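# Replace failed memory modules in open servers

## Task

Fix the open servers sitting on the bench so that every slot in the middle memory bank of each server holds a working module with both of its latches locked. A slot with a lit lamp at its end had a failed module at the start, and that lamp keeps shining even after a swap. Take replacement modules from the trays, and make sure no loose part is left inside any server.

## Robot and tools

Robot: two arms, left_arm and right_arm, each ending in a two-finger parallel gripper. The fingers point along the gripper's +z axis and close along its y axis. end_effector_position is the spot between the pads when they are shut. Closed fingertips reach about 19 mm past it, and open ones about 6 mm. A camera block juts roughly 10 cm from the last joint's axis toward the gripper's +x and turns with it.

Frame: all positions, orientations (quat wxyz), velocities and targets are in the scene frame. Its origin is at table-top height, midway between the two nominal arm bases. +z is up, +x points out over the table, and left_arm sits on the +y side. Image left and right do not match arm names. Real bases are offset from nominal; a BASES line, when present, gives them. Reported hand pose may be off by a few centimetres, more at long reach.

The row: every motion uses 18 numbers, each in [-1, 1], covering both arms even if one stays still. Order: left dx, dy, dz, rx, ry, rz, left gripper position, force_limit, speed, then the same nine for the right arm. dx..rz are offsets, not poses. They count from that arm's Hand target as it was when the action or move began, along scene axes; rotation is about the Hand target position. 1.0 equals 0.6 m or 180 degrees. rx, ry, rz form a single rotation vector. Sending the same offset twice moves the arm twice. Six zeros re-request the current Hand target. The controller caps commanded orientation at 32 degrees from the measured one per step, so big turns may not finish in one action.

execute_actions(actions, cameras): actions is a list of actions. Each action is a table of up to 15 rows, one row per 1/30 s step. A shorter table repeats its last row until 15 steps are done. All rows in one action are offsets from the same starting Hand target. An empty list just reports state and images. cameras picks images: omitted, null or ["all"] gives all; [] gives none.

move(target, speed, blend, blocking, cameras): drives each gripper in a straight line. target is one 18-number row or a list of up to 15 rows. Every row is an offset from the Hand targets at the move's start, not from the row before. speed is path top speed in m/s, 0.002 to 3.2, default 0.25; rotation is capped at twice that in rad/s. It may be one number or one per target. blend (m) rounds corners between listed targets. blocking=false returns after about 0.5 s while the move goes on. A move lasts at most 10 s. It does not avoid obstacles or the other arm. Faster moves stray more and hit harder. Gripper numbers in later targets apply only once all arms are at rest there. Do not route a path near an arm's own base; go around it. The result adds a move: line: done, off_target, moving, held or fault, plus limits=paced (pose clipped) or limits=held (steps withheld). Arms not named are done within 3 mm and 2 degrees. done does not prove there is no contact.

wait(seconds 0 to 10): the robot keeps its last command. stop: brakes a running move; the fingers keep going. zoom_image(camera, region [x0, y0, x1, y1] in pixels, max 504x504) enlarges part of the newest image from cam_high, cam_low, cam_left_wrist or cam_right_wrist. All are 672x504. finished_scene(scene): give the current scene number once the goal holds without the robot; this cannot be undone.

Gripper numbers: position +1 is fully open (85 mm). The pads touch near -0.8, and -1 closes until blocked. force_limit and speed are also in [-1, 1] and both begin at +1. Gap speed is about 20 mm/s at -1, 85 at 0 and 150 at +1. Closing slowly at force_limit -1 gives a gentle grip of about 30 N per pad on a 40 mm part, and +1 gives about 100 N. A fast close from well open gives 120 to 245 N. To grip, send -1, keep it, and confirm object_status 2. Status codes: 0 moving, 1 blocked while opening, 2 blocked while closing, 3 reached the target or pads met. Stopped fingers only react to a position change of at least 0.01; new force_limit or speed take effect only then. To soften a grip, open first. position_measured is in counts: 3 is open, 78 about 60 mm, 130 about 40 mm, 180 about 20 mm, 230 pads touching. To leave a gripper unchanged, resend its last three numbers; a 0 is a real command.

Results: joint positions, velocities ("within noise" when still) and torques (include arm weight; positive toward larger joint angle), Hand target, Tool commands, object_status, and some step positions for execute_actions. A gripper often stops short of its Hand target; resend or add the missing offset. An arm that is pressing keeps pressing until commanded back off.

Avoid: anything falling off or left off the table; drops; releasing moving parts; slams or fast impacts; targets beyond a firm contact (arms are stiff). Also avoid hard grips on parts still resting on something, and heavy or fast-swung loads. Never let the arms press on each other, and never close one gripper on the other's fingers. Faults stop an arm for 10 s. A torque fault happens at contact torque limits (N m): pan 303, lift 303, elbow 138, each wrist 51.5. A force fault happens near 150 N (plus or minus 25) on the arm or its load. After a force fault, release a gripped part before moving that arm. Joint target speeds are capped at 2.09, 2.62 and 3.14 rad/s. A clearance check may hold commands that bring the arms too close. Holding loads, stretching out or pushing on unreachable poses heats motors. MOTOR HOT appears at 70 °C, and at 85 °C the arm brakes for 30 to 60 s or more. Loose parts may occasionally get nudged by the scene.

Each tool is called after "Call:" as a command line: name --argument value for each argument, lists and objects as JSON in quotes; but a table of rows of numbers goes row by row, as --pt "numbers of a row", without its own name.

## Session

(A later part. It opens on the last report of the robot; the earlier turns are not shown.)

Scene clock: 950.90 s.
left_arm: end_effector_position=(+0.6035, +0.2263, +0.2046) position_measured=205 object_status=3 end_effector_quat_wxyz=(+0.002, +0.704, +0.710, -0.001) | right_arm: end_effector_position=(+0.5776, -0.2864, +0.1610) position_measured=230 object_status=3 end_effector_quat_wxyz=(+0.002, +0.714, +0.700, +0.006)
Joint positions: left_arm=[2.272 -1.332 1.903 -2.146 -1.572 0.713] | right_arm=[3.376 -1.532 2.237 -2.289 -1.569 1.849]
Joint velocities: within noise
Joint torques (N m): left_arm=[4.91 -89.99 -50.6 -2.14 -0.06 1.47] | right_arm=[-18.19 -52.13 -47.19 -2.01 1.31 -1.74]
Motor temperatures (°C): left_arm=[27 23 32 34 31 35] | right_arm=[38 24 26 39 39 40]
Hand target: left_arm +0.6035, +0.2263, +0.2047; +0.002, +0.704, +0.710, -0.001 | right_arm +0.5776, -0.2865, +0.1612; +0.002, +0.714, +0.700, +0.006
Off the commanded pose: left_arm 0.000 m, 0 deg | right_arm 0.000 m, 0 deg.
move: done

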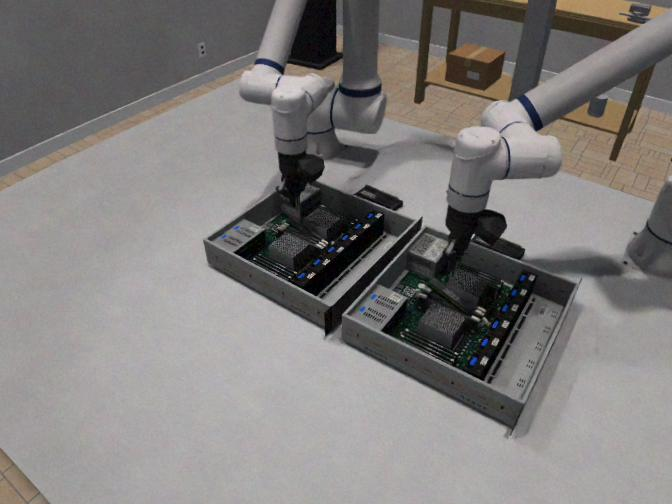

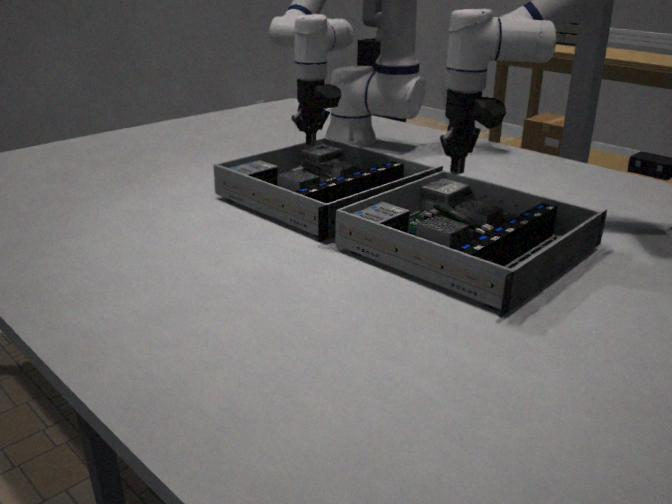

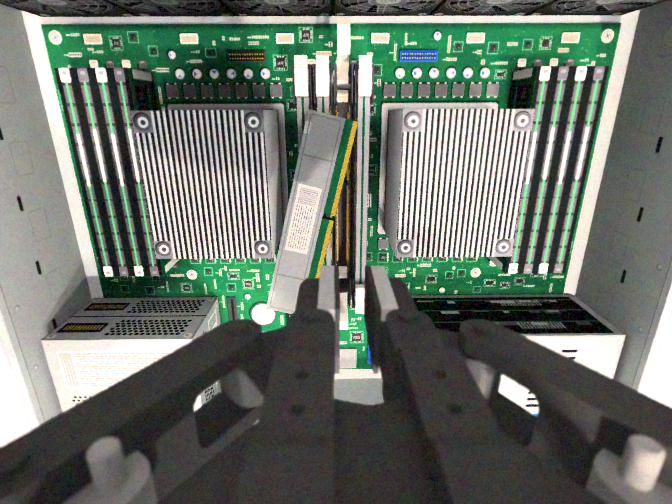

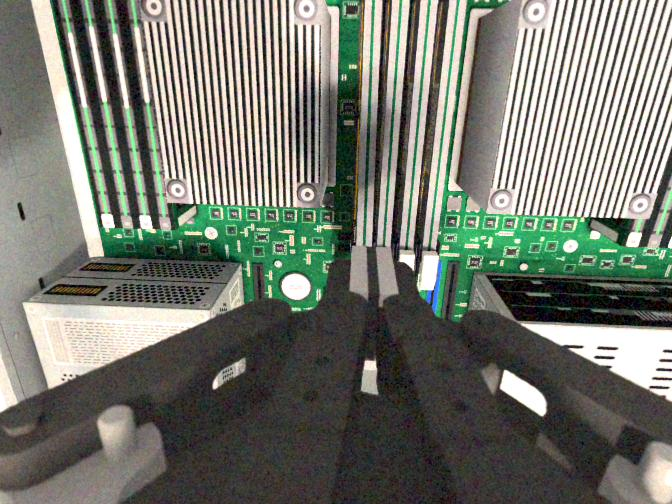

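Call:
move --target '[0,0,0.0,0,0,0,-0.6,-1,-1,0.0,-0.1,0.1,0,0,0,-1,-1,-1]'

Call:
zoom_image --camera "cam_right_wrist" --region '[310, 120, 470, 260]'

Call:
zoom_image --camera "cam_right_wrist" --region '[310, 0, 470, 130]'

Scene clock: 985.07 s.
left_arm: end_effector_position=(+0.6035, +0.2263, +0.2047) position_measured=205 object_status=3 end_effector_quat_wxyz=(+0.002, +0.704, +0.710, -0.001) | right_arm: end_effector_position=(+0.5776, -0.3464, +0.2210) position_measured=230 object_status=3 end_effector_quat_wxyz=(+0.002, +0.714, +0.700, +0.006)
Joint positions: left_arm=[2.272 -1.332 1.903 -2.146 -1.572 0.713] | right_arm=[3.272 -1.657 2.227 -2.153 -1.568 1.744]
Joint velocities: within noise
Joint torques (N m): left_arm=[-18.35 -86.91 -43.74 -3.67 -0.2 -2.94] | right_arm=[-17.89 -48.52 -51.56 -2.25 1.19 -2.01]
Motor temperatures (°C): left_arm=[27 23 32 34 31 35] | right_arm=[38 24 26 38 39 40]
Hand target: left_arm +0.6035, +0.2263, +0.2047; +0.002, +0.704, +0.710, -0.001 | right_arm +0.5776, -0.3465, +0.2212; +0.002, +0.714, +0.700, +0.006
Off the commanded pose: left_arm 0.000 m, 0 deg | right_arm 0.000 m, 0 deg.
move: done

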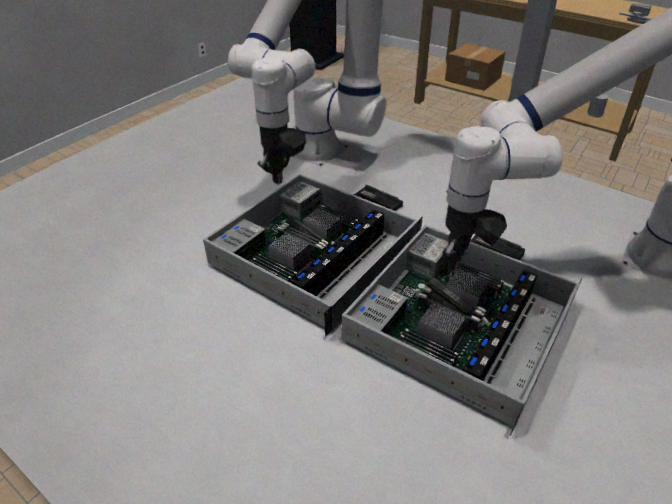

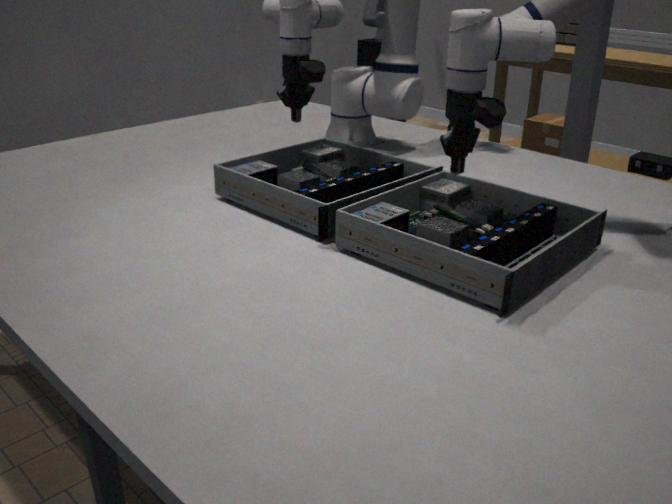

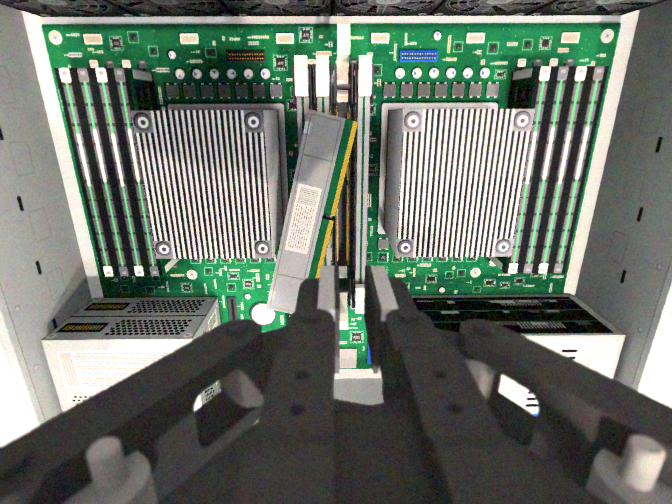

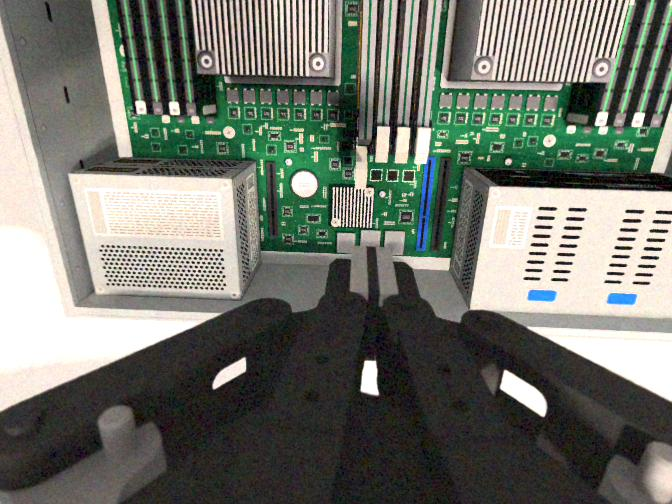

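Scaled by 3.150 from the camera's 672x504 image, which has a finer 960x720 frame.

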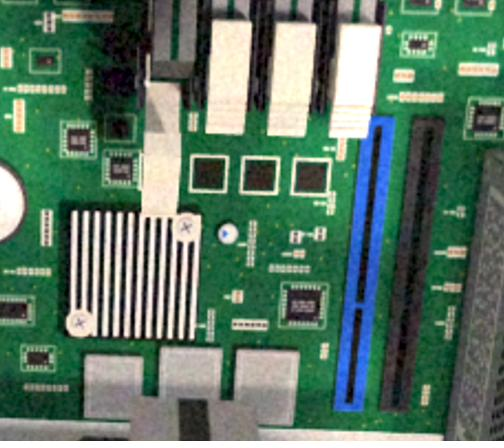

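Scaled by 3.150 from the camera's 672x504 image, which has a finer 960x720 frame.

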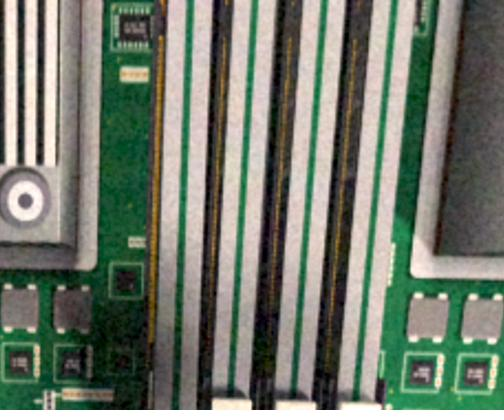

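Call:
zoom_image --camera "cam_high" --region '[400, 250, 520, 350]'

Call:
zoom_image --camera "cam_low" --region '[390, 180, 510, 260]'

Call:
zoom_image --camera "cam_high" --region '[270, 205, 360, 270]'

Scaled by 4.200 from the camera's 672x504 image, which has a finer 960x720 frame.

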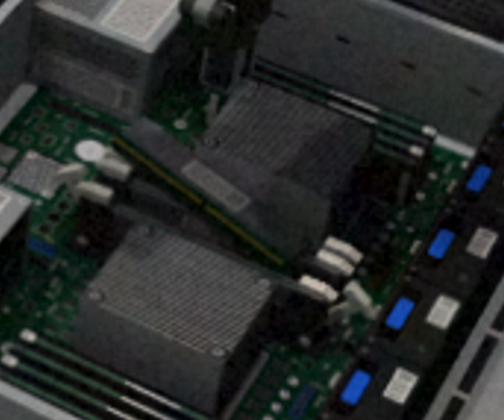

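Scaled by 4.200 from the camera's 672x504 image, which has a finer 960x720 frame.

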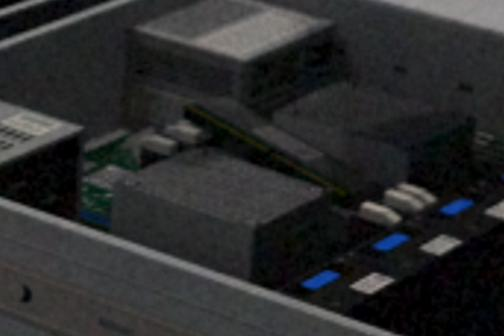

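Scaled by 5.600 from the camera's 672x504 image, which has a finer 960x720 frame.

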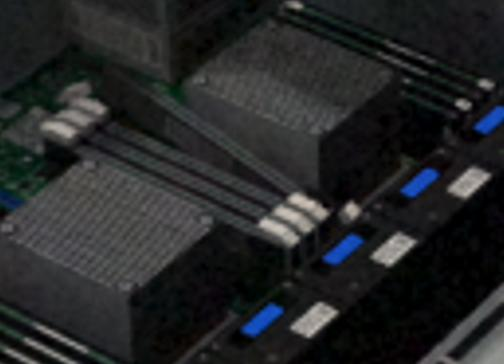

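Call:
move --pt "0 0 0.0 0 0 0 -0.6 -1 -1 -0.0025 0.1688 -0.03 -0.0355 0 0 -0.55 -1 -1" --pt "0 0 0.0 0 0 0 -0.6 -1 -1 -0.0025 0.1688 -0.127 -0.0355 0 0 -0.55 -1 -1" --speed 0.1

Call:
zoom_image --camera "cam_right_wrist" --region '[320, 0, 480, 300]'

Call:
zoom_image --camera "cam_high" --region '[270, 205, 360, 270]'

Scene clock: 1089.53 s.
left_arm: end_effector_position=(+0.6035, +0.2263, +0.2047) position_measured=205 object_status=3 end_effector_quat_wxyz=(+0.002, +0.704, +0.710, -0.001) | right_arm: end_effector_position=(+0.5761, -0.2453, +0.1451) position_measured=199 object_status=3 end_effector_quat_wxyz=(+0.042, +0.713, +0.699, -0.033)
Joint positions: left_arm=[2.272 -1.332 1.903 -2.146 -1.572 0.713] | right_arm=[3.492 -1.451 2.177 -2.268 -1.674 1.965]
Joint velocities: within noise
Joint torques (N m): left_arm=[-20.8 -85.73 -40.37 -4.31 0.01 -2.98] | right_arm=[14 -33.15 -27.42 -7.39 -4.01 2.31]
Motor temperatures (°C): left_arm=[27 23 32 34 31 34] | right_arm=[37 24 26 38 39 39]
Hand target: left_arm +0.6035, +0.2263, +0.2047; +0.002, +0.704, +0.710, -0.001 | right_arm +0.5761, -0.2453, +0.1450; +0.042, +0.713, +0.699, -0.033
Off the commanded pose: left_arm 0.000 m, 0 deg | right_arm 0.000 m, 0 deg.
move: done

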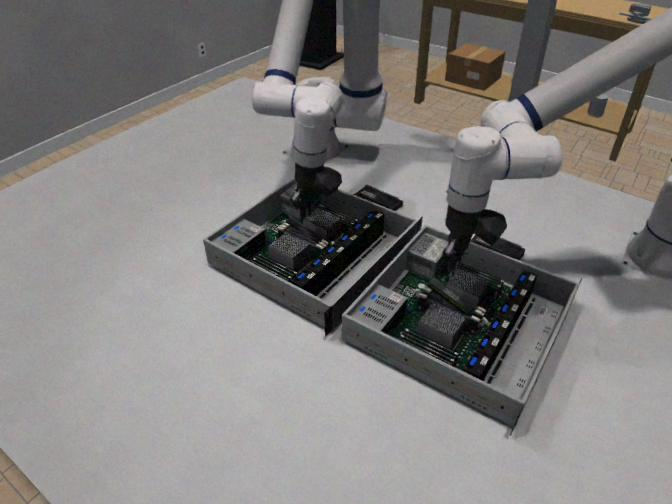

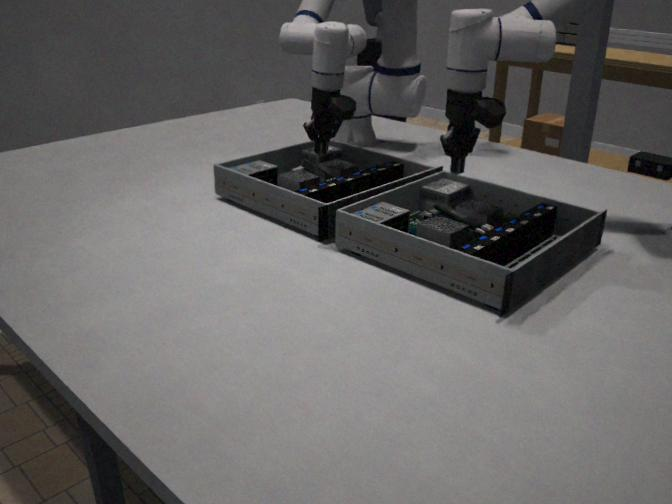

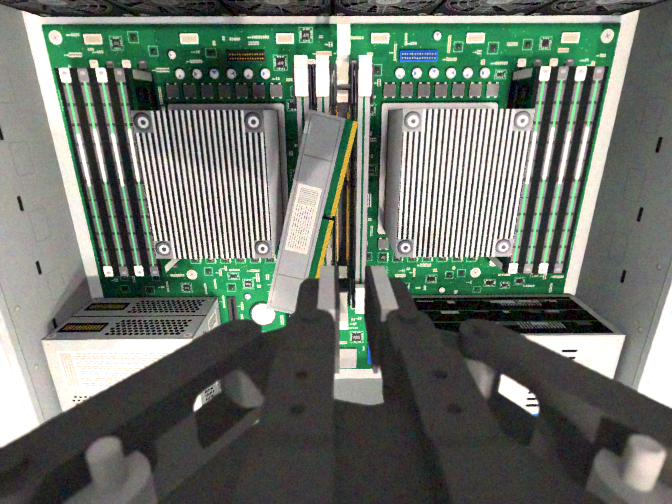

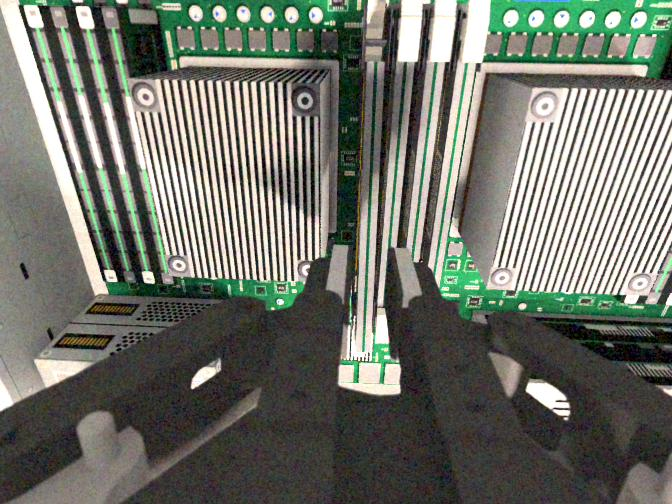

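Scaled by 1.680 from the camera's 672x504 image, which has a finer 960x720 frame.

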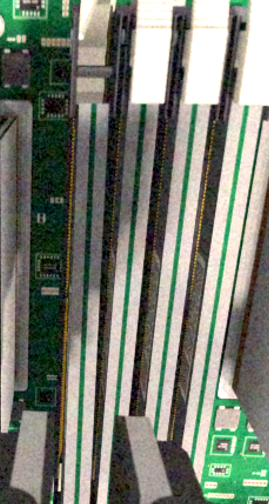

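Scaled by 5.600 from the camera's 672x504 image, which has a finer 960x720 frame.

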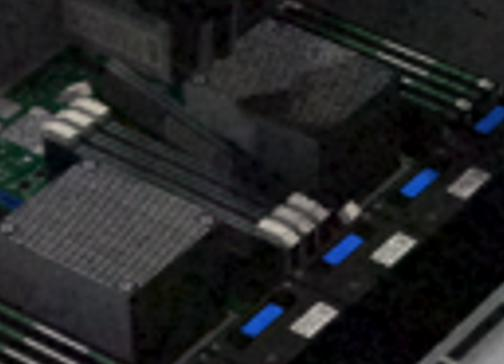

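Call:
move --pt "0 0 0.0 0 0 0 -0.6 -1 -1 0 0 -0.05 -0.0145 0 0 -0.55 -1 -1" --pt "0 0 0.0 0 0 0 -0.6 -1 -1 0 0 -0.09 -0.0145 0 0 -0.55 -1 -1" --speed 0.05

Call:
zoom_image --camera "cam_right_wrist" --region '[320, 0, 480, 300]'

Call:
zoom_image --camera "cam_high" --region '[270, 205, 360, 270]'

Scene clock: 1105.87 s.
left_arm: end_effector_position=(+0.6035, +0.2263, +0.2047) position_measured=205 object_status=3 end_effector_quat_wxyz=(+0.002, +0.704, +0.710, -0.001) | right_arm: end_effector_position=(+0.5761, -0.2453, +0.0911) position_measured=199 object_status=3 end_effector_quat_wxyz=(+0.058, +0.712, +0.699, -0.049)
Joint positions: left_arm=[2.272 -1.332 1.903 -2.146 -1.572 0.713] | right_arm=[3.511 -1.365 2.201 -2.359 -1.716 1.986]
Joint velocities: within noise
Joint torques (N m): left_arm=[-20.98 -82.75 -40.81 -3.9 0 -2.92] | right_arm=[12.36 -40.05 -24.87 -6.99 -4.05 2.01]
Motor temperatures (°C): left_arm=[27 23 32 34 31 34] | right_arm=[37 24 26 38 39 39]
Hand target: left_arm +0.6035, +0.2263, +0.2047; +0.002, +0.704, +0.710, -0.001 | right_arm +0.5761, -0.2453, +0.0910; +0.058, +0.712, +0.699, -0.049
Off the commanded pose: left_arm 0.000 m, 0 deg | right_arm 0.000 m, 0 deg.
move: done

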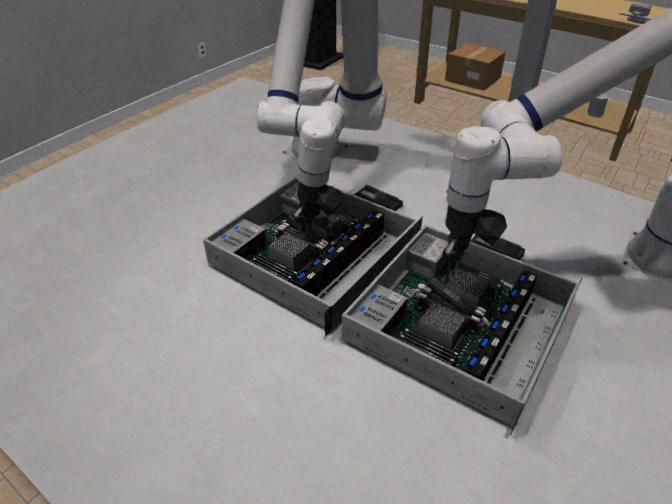

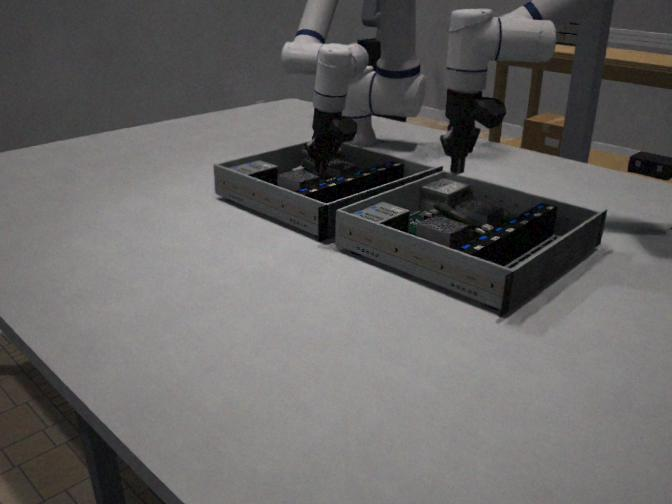

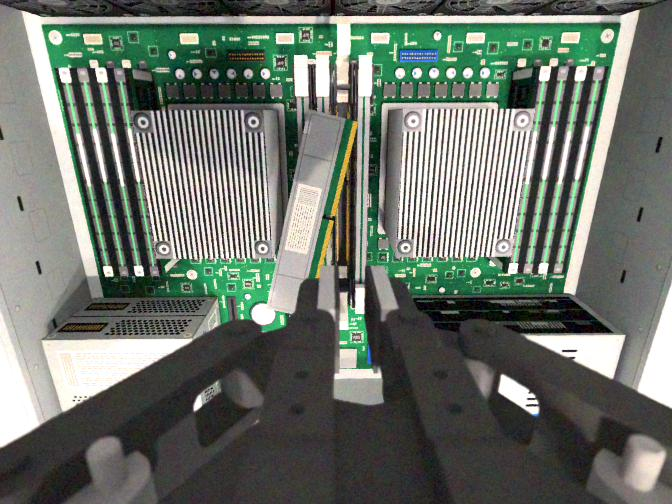

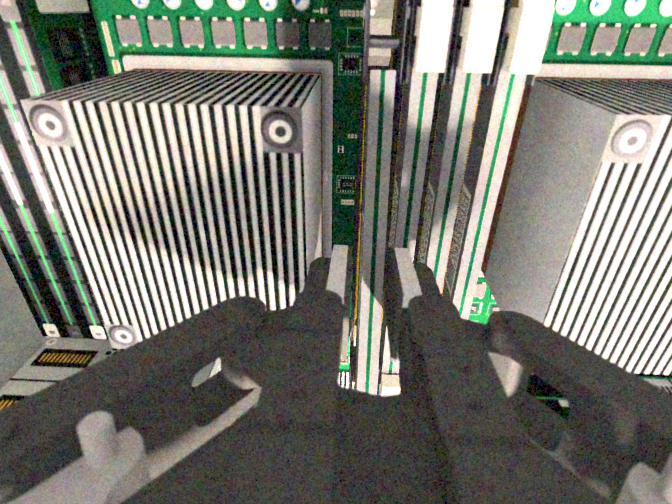

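Scaled by 1.680 from the camera's 672x504 image, which has a finer 960x720 frame.

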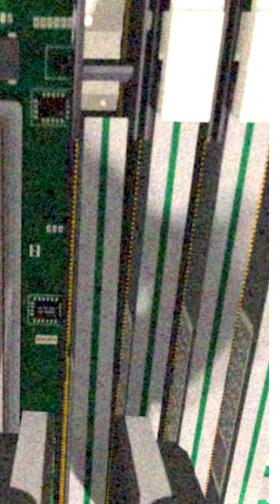

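Scaled by 5.600 from the camera's 672x504 image, which has a finer 960x720 frame.

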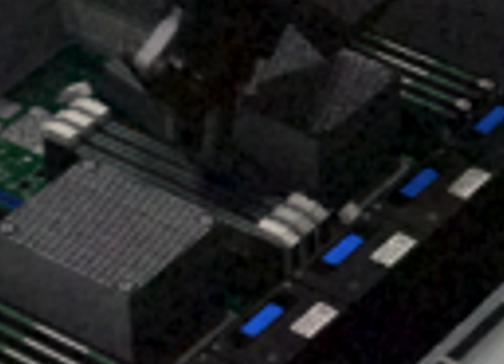

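Call:
move --pt "0 0 0.0 0 0 0 -0.6 -1 -1 0 0 0 0 0 0 -1 -1 -1" --pt "0 0 0.0 0 0 0 -0.6 -1 -1 0 0 0.1 0 0 0 -1 -1 -1" --pt "0 0 0.0 0 0 0 -0.6 -1 -1 0 0 0.1 0.05 0 0 -1 -1 -1" --speed 0.06

Call:
zoom_image --camera "cam_high" --region '[270, 185, 370, 265]'

Call:
zoom_image --camera "cam_low" --region '[280, 120, 380, 200]'

Scene clock: 1122.30 s.
left_arm: end_effector_position=(+0.6035, +0.2263, +0.2047) position_measured=205 object_status=3 end_effector_quat_wxyz=(+0.002, +0.704, +0.710, -0.001) | right_arm: end_effector_position=(+0.5761, -0.2452, +0.1510) position_measured=212 object_status=2 end_effector_quat_wxyz=(+0.002, +0.714, +0.700, +0.006)
Joint positions: left_arm=[2.272 -1.332 1.903 -2.146 -1.572 0.713] | right_arm=[3.444 -1.483 2.208 -2.308 -1.57 1.917]
Joint velocities: within noise
Joint torques (N m): left_arm=[-20.95 -78.03 -42.79 -4.23 -0.39 -2.83] | right_arm=[-14.89 -58.15 -27.36 -7.94 1.12 -1.54]
Motor temperatures (°C): left_arm=[27 23 31 34 31 34] | right_arm=[37 24 26 38 39 39]
Hand target: left_arm +0.6035, +0.2263, +0.2047; +0.002, +0.704, +0.710, -0.001 | right_arm +0.5761, -0.2453, +0.1510; +0.002, +0.714, +0.700, +0.006
Off the commanded pose: left_arm 0.000 m, 0 deg | right_arm 0.000 m, 0 deg.
move: done

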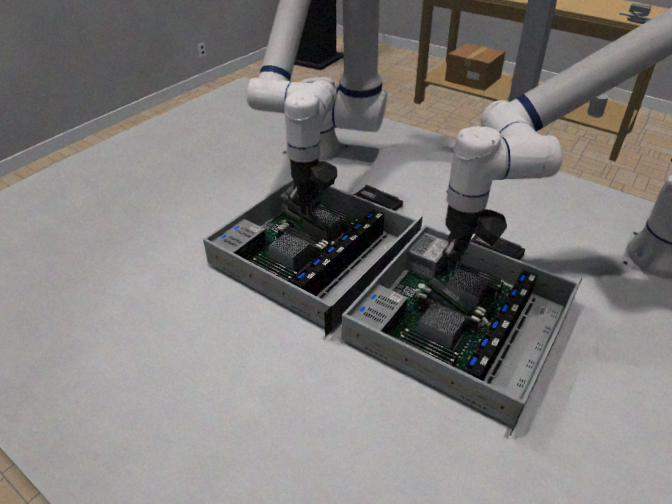

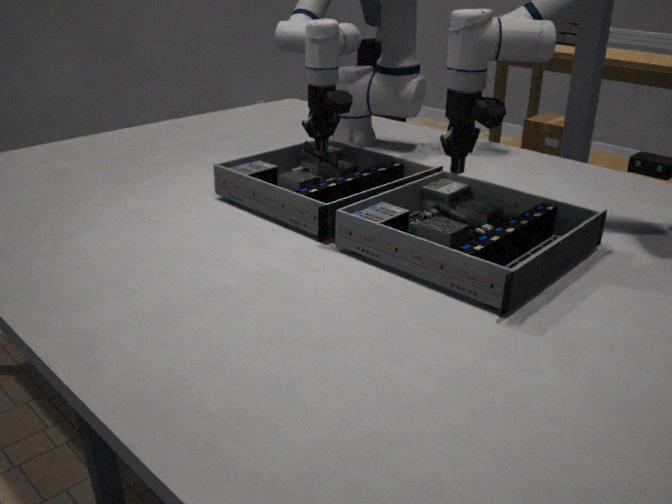

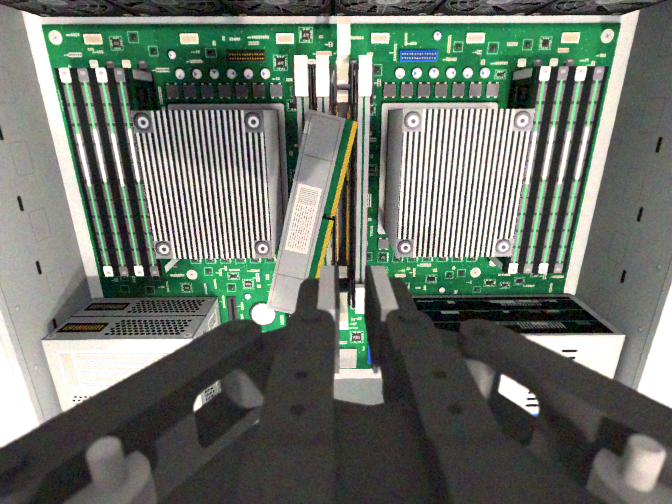

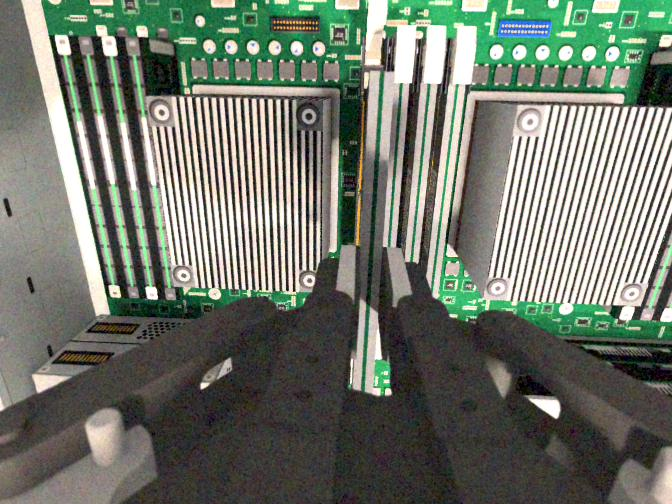

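Scaled by 5.040 from the camera's 672x504 image, which has a finer 960x720 frame.

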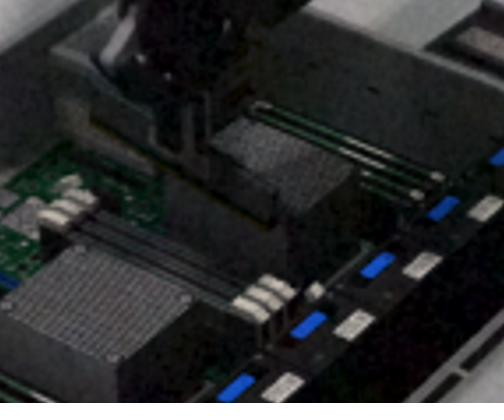

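Scaled by 5.040 from the camera's 672x504 image, which has a finer 960x720 frame.

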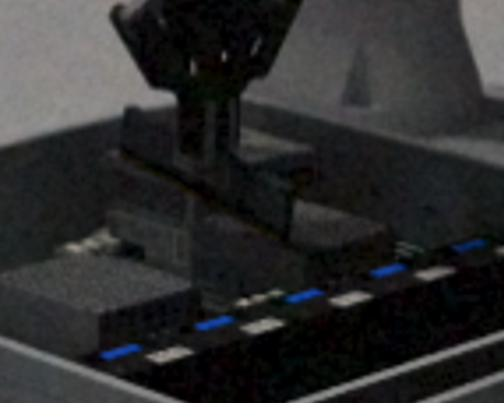

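Call:
move --target '[0,0,0.0,0,0,0,-0.6,-1,-1,0,0,0,0.05,0,0,-1,-1,-1]' --speed 0.1

Call:
zoom_image --camera "cam_high" --region '[270, 185, 370, 265]'

Call:
zoom_image --camera "cam_low" --region '[280, 120, 380, 200]'

Scene clock: 1150.60 s.
left_arm: end_effector_position=(+0.6035, +0.2263, +0.2047) position_measured=205 object_status=3 end_effector_quat_wxyz=(+0.002, +0.704, +0.710, -0.001) | right_arm: end_effector_position=(+0.5761, -0.2452, +0.1510) position_measured=212 object_status=2 end_effector_quat_wxyz=(-0.054, +0.712, +0.698, +0.061)
Joint positions: left_arm=[2.272 -1.332 1.903 -2.146 -1.572 0.713] | right_arm=[3.373 -1.51 2.257 -2.37 -1.417 1.851]
Joint velocities: within noise
Joint torques (N m): left_arm=[-21.58 -75.83 -43.06 -4.14 0.13 -2.91] | right_arm=[-15.5 -52.89 -28.11 -7.62 1.22 -1.75]
Motor temperatures (°C): left_arm=[27 23 31 34 31 34] | right_arm=[37 24 26 38 39 39]
Hand target: left_arm +0.6035, +0.2263, +0.2047; +0.002, +0.704, +0.710, -0.001 | right_arm +0.5761, -0.2453, +0.1510; -0.054, +0.712, +0.698, +0.061
Off the commanded pose: left_arm 0.000 m, 0 deg | right_arm 0.000 m, 0 deg.
move: done

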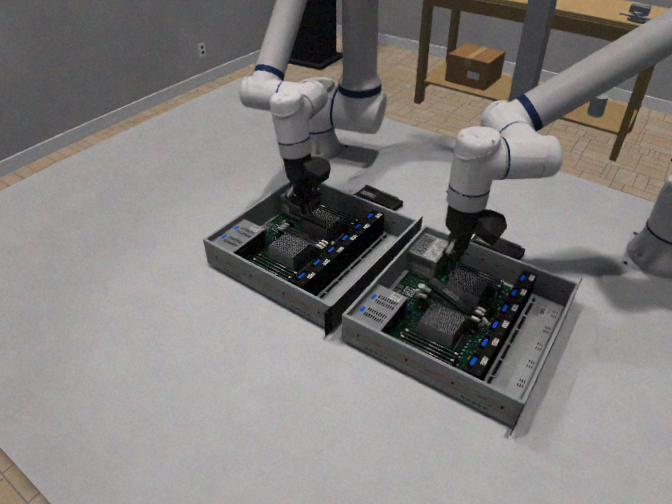

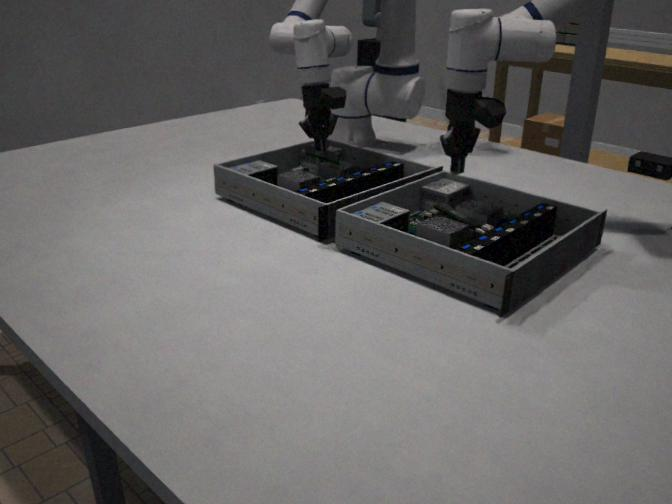

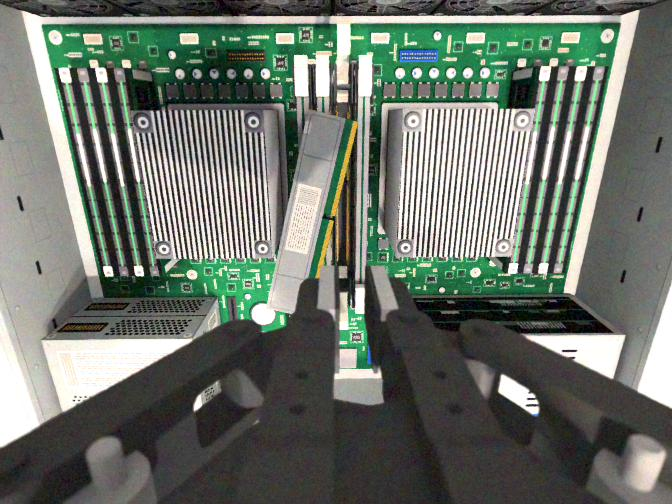

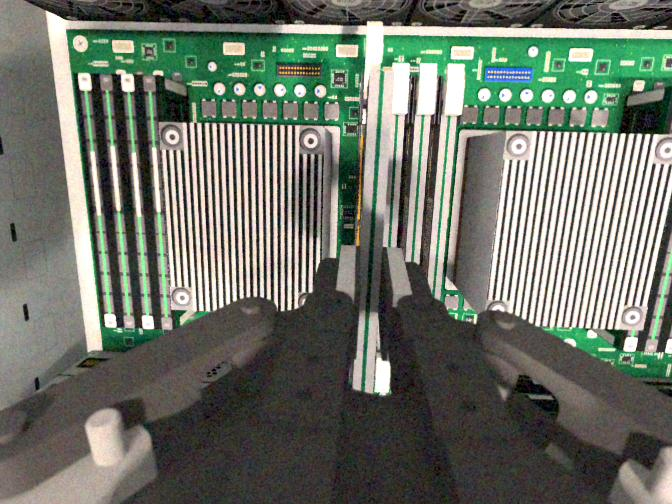

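Scaled by 5.040 from the camera's 672x504 image, which has a finer 960x720 frame.

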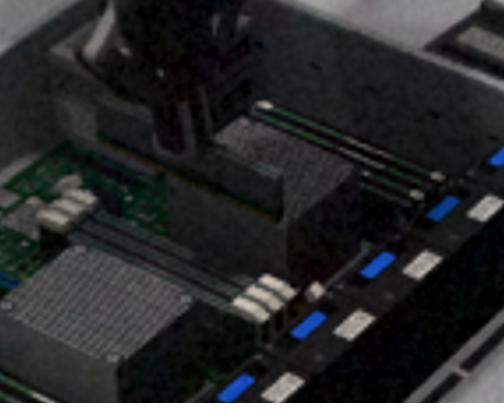

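Scaled by 5.040 from the camera's 672x504 image, which has a finer 960x720 frame.

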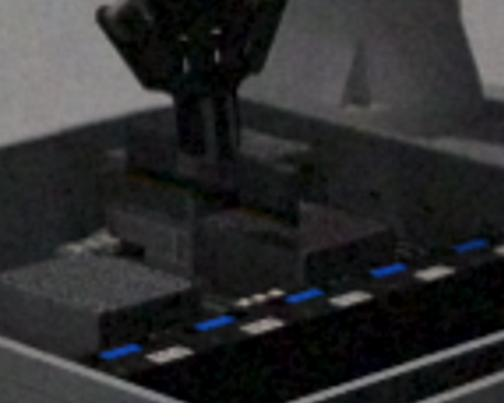

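Call:
zoom_image --camera "cam_right_wrist" --region '[320, 40, 480, 160]'

Call:
zoom_image --camera "cam_right_wrist" --region '[320, 150, 480, 270]'

Scaled by 3.150 from the camera's 672x504 image, which has a finer 960x720 frame.

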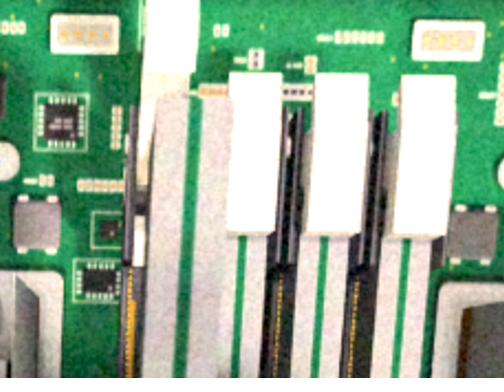

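Scaled by 3.150 from the camera's 672x504 image, which has a finer 960x720 frame.

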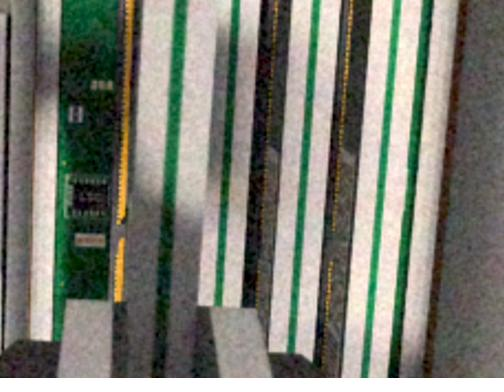

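Call:
move --target '[0,0,0.0,0,0,0,-0.6,-1,-1,-0.0043,0,-0.065,0,0,0,-1,-1,-1]' --speed 0.08

Call:
zoom_image --camera "cam_right_wrist" --region '[320, 40, 480, 160]'

Call:
zoom_image --camera "cam_right_wrist" --region '[320, 150, 480, 270]'

Call:
zoom_image --camera "cam_high" --region '[270, 185, 370, 265]'

Scene clock: 1194.53 s.
left_arm: end_effector_position=(+0.6035, +0.2263, +0.2047) position_measured=205 object_status=3 end_effector_quat_wxyz=(+0.002, +0.704, +0.710, -0.001) | right_arm: end_effector_position=(+0.5735, -0.2452, +0.1121) position_measured=212 object_status=2 end_effector_quat_wxyz=(-0.054, +0.712, +0.698, +0.061)
Joint positions: left_arm=[2.272 -1.332 1.903 -2.146 -1.572 0.713] | right_arm=[3.374 -1.454 2.291 -2.46 -1.417 1.852]
Joint velocities: within noise
Joint torques (N m): left_arm=[-19.73 -73.91 -44.42 -4.27 -0.09 -2.65] | right_arm=[13.89 -34.56 -26.07 -7.38 -2.52 2.73]
Motor temperatures (°C): left_arm=[27 23 31 34 31 34] | right_arm=[37 24 26 38 38 39]
Hand target: left_arm +0.6035, +0.2263, +0.2047; +0.002, +0.704, +0.710, -0.001 | right_arm +0.5735, -0.2453, +0.1120; -0.054, +0.712, +0.698, +0.061
Off the commanded pose: left_arm 0.000 m, 0 deg | right_arm 0.000 m, 0 deg.
move: done

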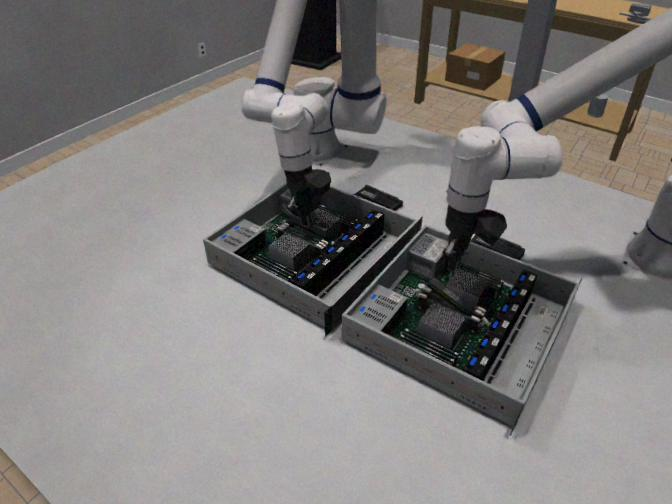

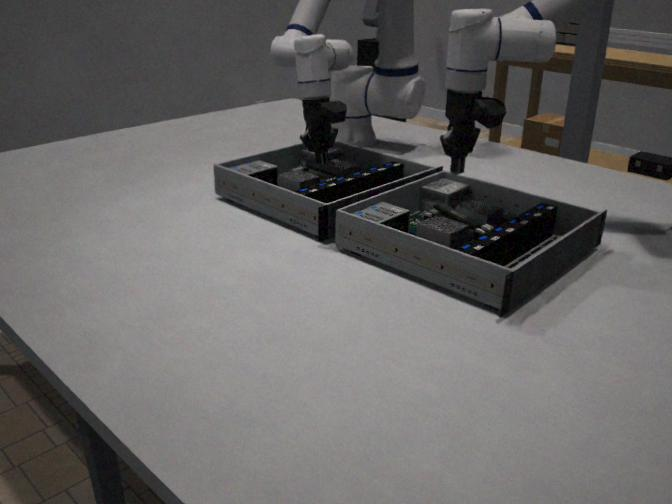

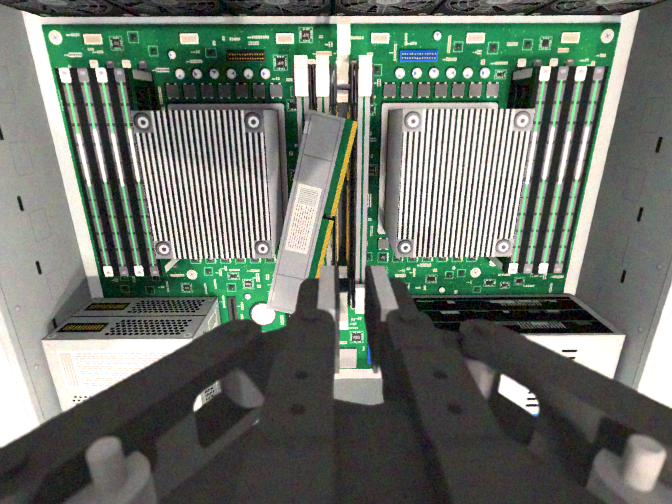

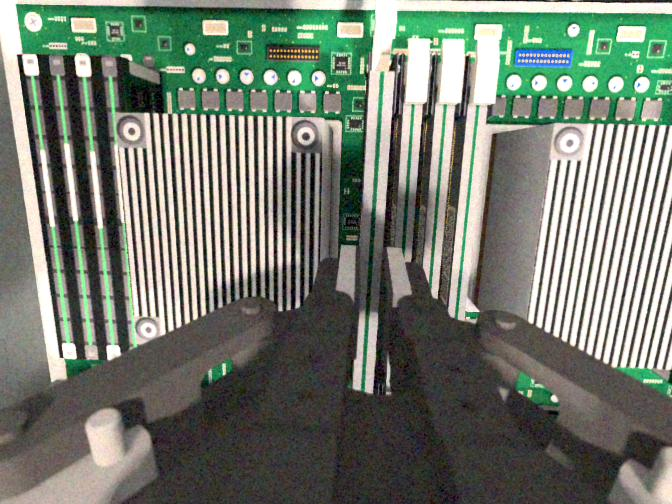

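Scaled by 3.150 from the camera's 672x504 image, which has a finer 960x720 frame.

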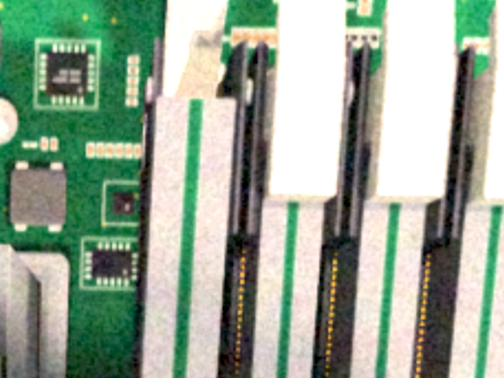

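Scaled by 3.150 from the camera's 672x504 image, which has a finer 960x720 frame.

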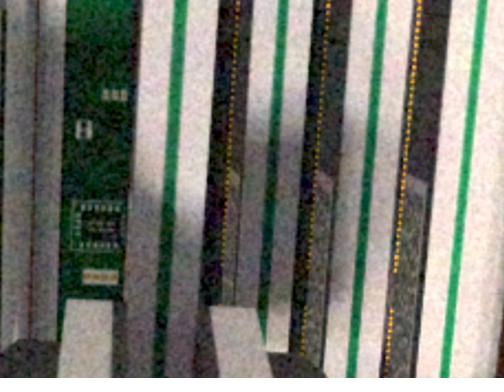

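Scaled by 5.040 from the camera's 672x504 image, which has a finer 960x720 frame.

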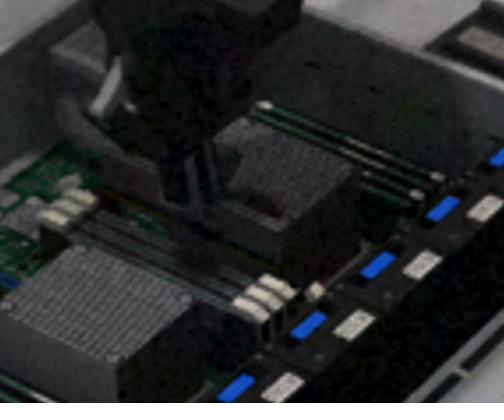

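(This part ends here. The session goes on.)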